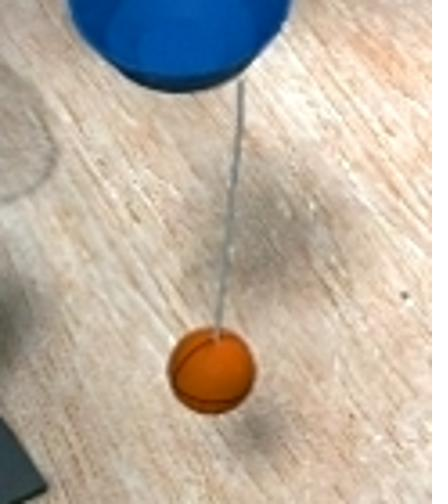

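Scene clock: 61.23 s.
left_arm: end_effector_position=(+0.4281, +0.2180, +0.4052) hand_measured=(+1.000, -0.408, +0.884, +0.432, +0.698, +0.590) hand_load_n=(+1.0, +10.5, +3.0, +9.0, +4.5, +3.0) hand_stopped_by=(target, force, force, force, force, force) hand_force_limit=-0.20 hand_speed=-0.85 end_effector_quat_wxyz=(-0.284, +0.677, -0.628, +0.259) | right_arm: end_effector_position=(+0.3063, -0.4992, +0.3548) hand_measured=(-1.000, -1.000, -1.000, -1.000, -1.000, -1.000) hand_load_n=(+0.0, +0.0, +0.0, +0.0, +0.0, +0.0) hand_stopped_by=(target, target, target, target, target, target) hand_force_limit=0.00 hand_speed=-0.80 end_effector_quat_wxyz=(+0.192, +0.331, +0.883, -0.274)
Joint positions: left_arm=[4.189 -1.701 -1.208 1.861 -0.948 3.941] | right_arm=[-1.389 -1.363 1.264 0.989 1.525 -2.227]
Joint torques (N m): left_arm=[7.8 11.96 30.41 -2.57 2.09 1.23] | right_arm=[-1.44 -26.28 -23.16 1.26 0.76 -0.36]
Wrist force (N): left_arm=[0.9 1.4 3.1] | right_arm=[-0.1 0.2 0.1]
Wrist torque (N m): left_arm=[-0.16 0.25 -0.46] | right_arm=[0.01 0.01 0.00]
Wrist force, peak (N): left_arm=[0.9 1.4 3.1] | right_arm=[-0.1 0.2 0.1]
Hand target: left_arm +0.4281, +0.2180, +0.4052; -0.284, +0.677, -0.628, +0.259 | right_arm +0.3063, -0.4992, +0.3548; +0.192, +0.331, +0.883, -0.274
Off the commanded pose: left_arm 0.000 m, 0 deg | right_arm 0.000 m, 0 deg.
wait: 0.10 s; no rest
Images, in order (width x height): cam_high 896x504, cam_low 896x504.

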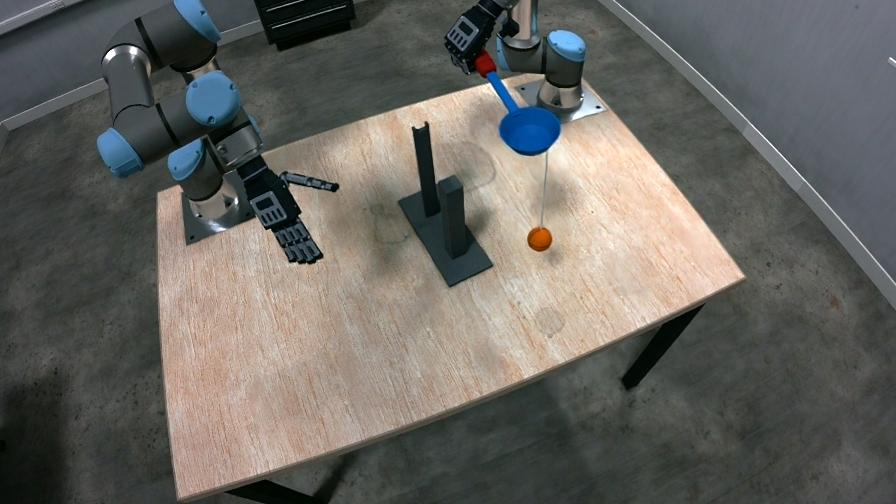

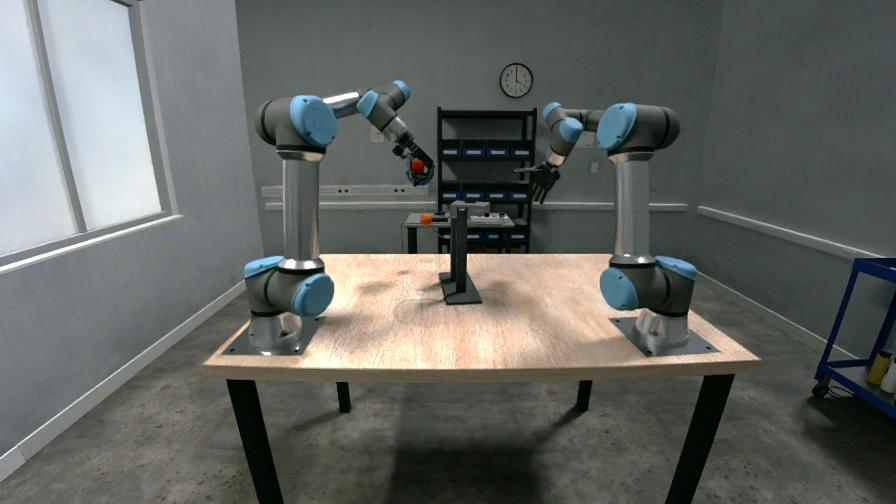

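Scaled by 8.400.

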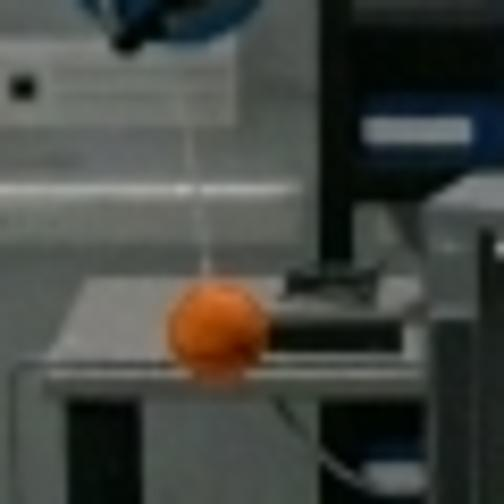

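Scaled by 3.600.

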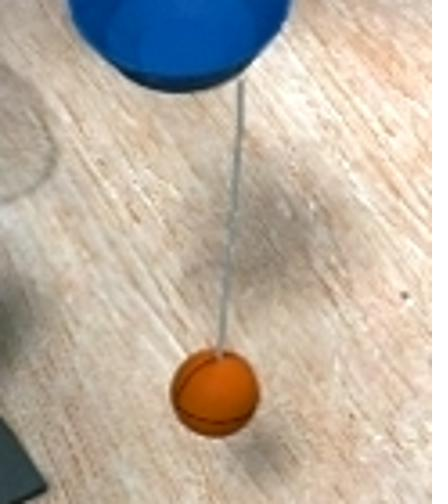

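Scene clock: 61.33 s.
left_arm: end_effector_position=(+0.4281, +0.2180, +0.4052) hand_measured=(+1.000, -0.408, +0.884, +0.432, +0.698, +0.590) hand_load_n=(+1.0, +10.5, +3.0, +9.0, +4.0, +3.0) hand_stopped_by=(target, force, force, force, force, force) hand_force_limit=-0.20 hand_speed=-0.85 end_effector_quat_wxyz=(-0.284, +0.677, -0.628, +0.259) | right_arm: end_effector_position=(+0.3063, -0.4992, +0.3548) hand_measured=(-1.000, -1.000, -1.000, -1.000, -1.000, -1.000) hand_load_n=(+0.0, +0.0, +0.0, +0.0, +0.0, +0.0) hand_stopped_by=(target, target, target, target, target, target) hand_force_limit=0.00 hand_speed=-0.80 end_effector_quat_wxyz=(+0.192, +0.331, +0.883, -0.274)
Joint positions: left_arm=[4.189 -1.701 -1.208 1.861 -0.948 3.941] | right_arm=[-1.389 -1.363 1.264 0.989 1.525 -2.227]
Joint torques (N m): left_arm=[8.39 12.03 30.31 -2.6 2.09 1.31] | right_arm=[-1.07 -26.72 -23.41 1.12 0.81 -0.47]
Wrist force (N): left_arm=[0.9 1.5 3.1] | right_arm=[-0.3 0.2 -0.1]
Wrist torque (N m): left_arm=[-0.16 0.26 -0.46] | right_arm=[0.02 0.04 -0.01]
Wrist force, peak (N): left_arm=[0.9 1.5 3.1] | right_arm=[-0.3 0.2 -0.1]
Hand target: left_arm +0.4281, +0.2180, +0.4052; -0.284, +0.677, -0.628, +0.259 | right_arm +0.3063, -0.4992, +0.3548; +0.192, +0.331, +0.883, -0.274
Off the commanded pose: left_arm 0.000 m, 0 deg | right_arm 0.000 m, 0 deg.
wait: 0.10 s; no rest
Images, in order (width x height): cam_high 896x504, cam_low 896x504.

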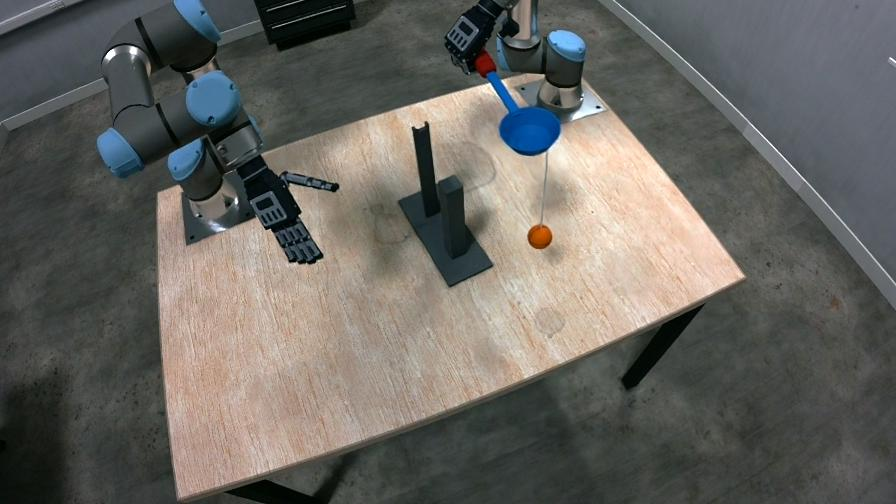

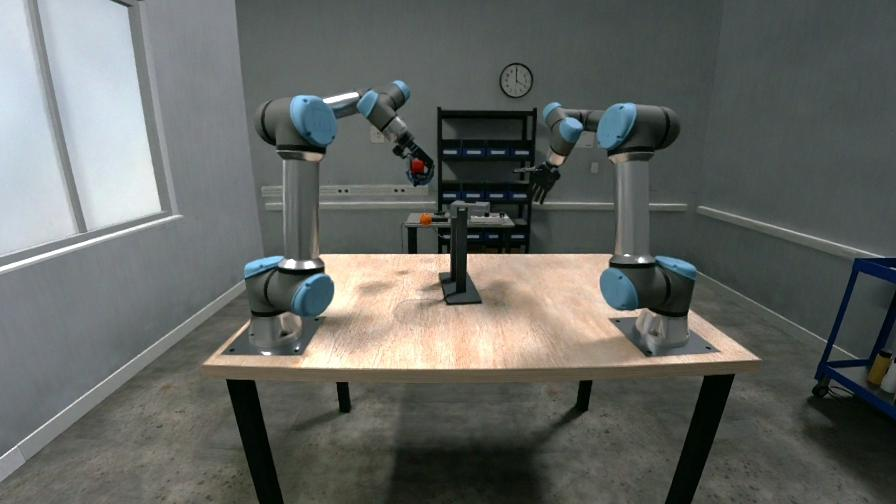

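Scaled by 8.400.

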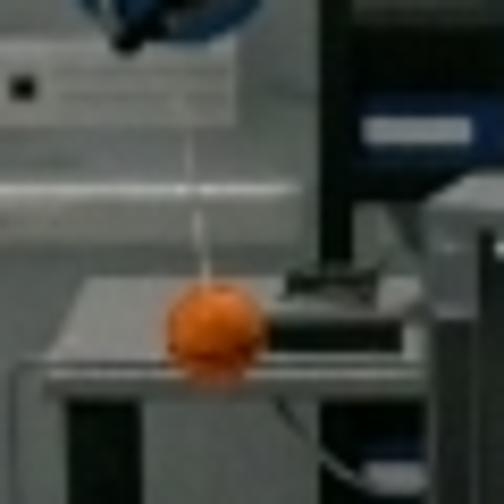

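Scaled by 3.600.

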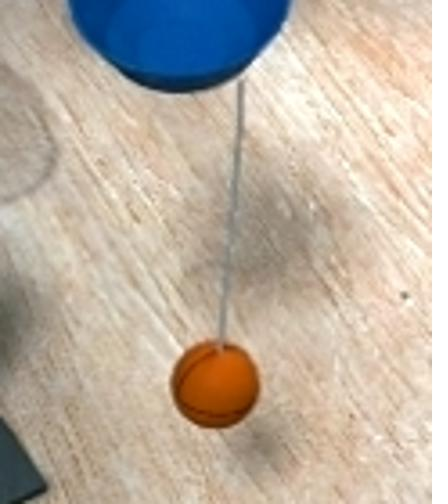

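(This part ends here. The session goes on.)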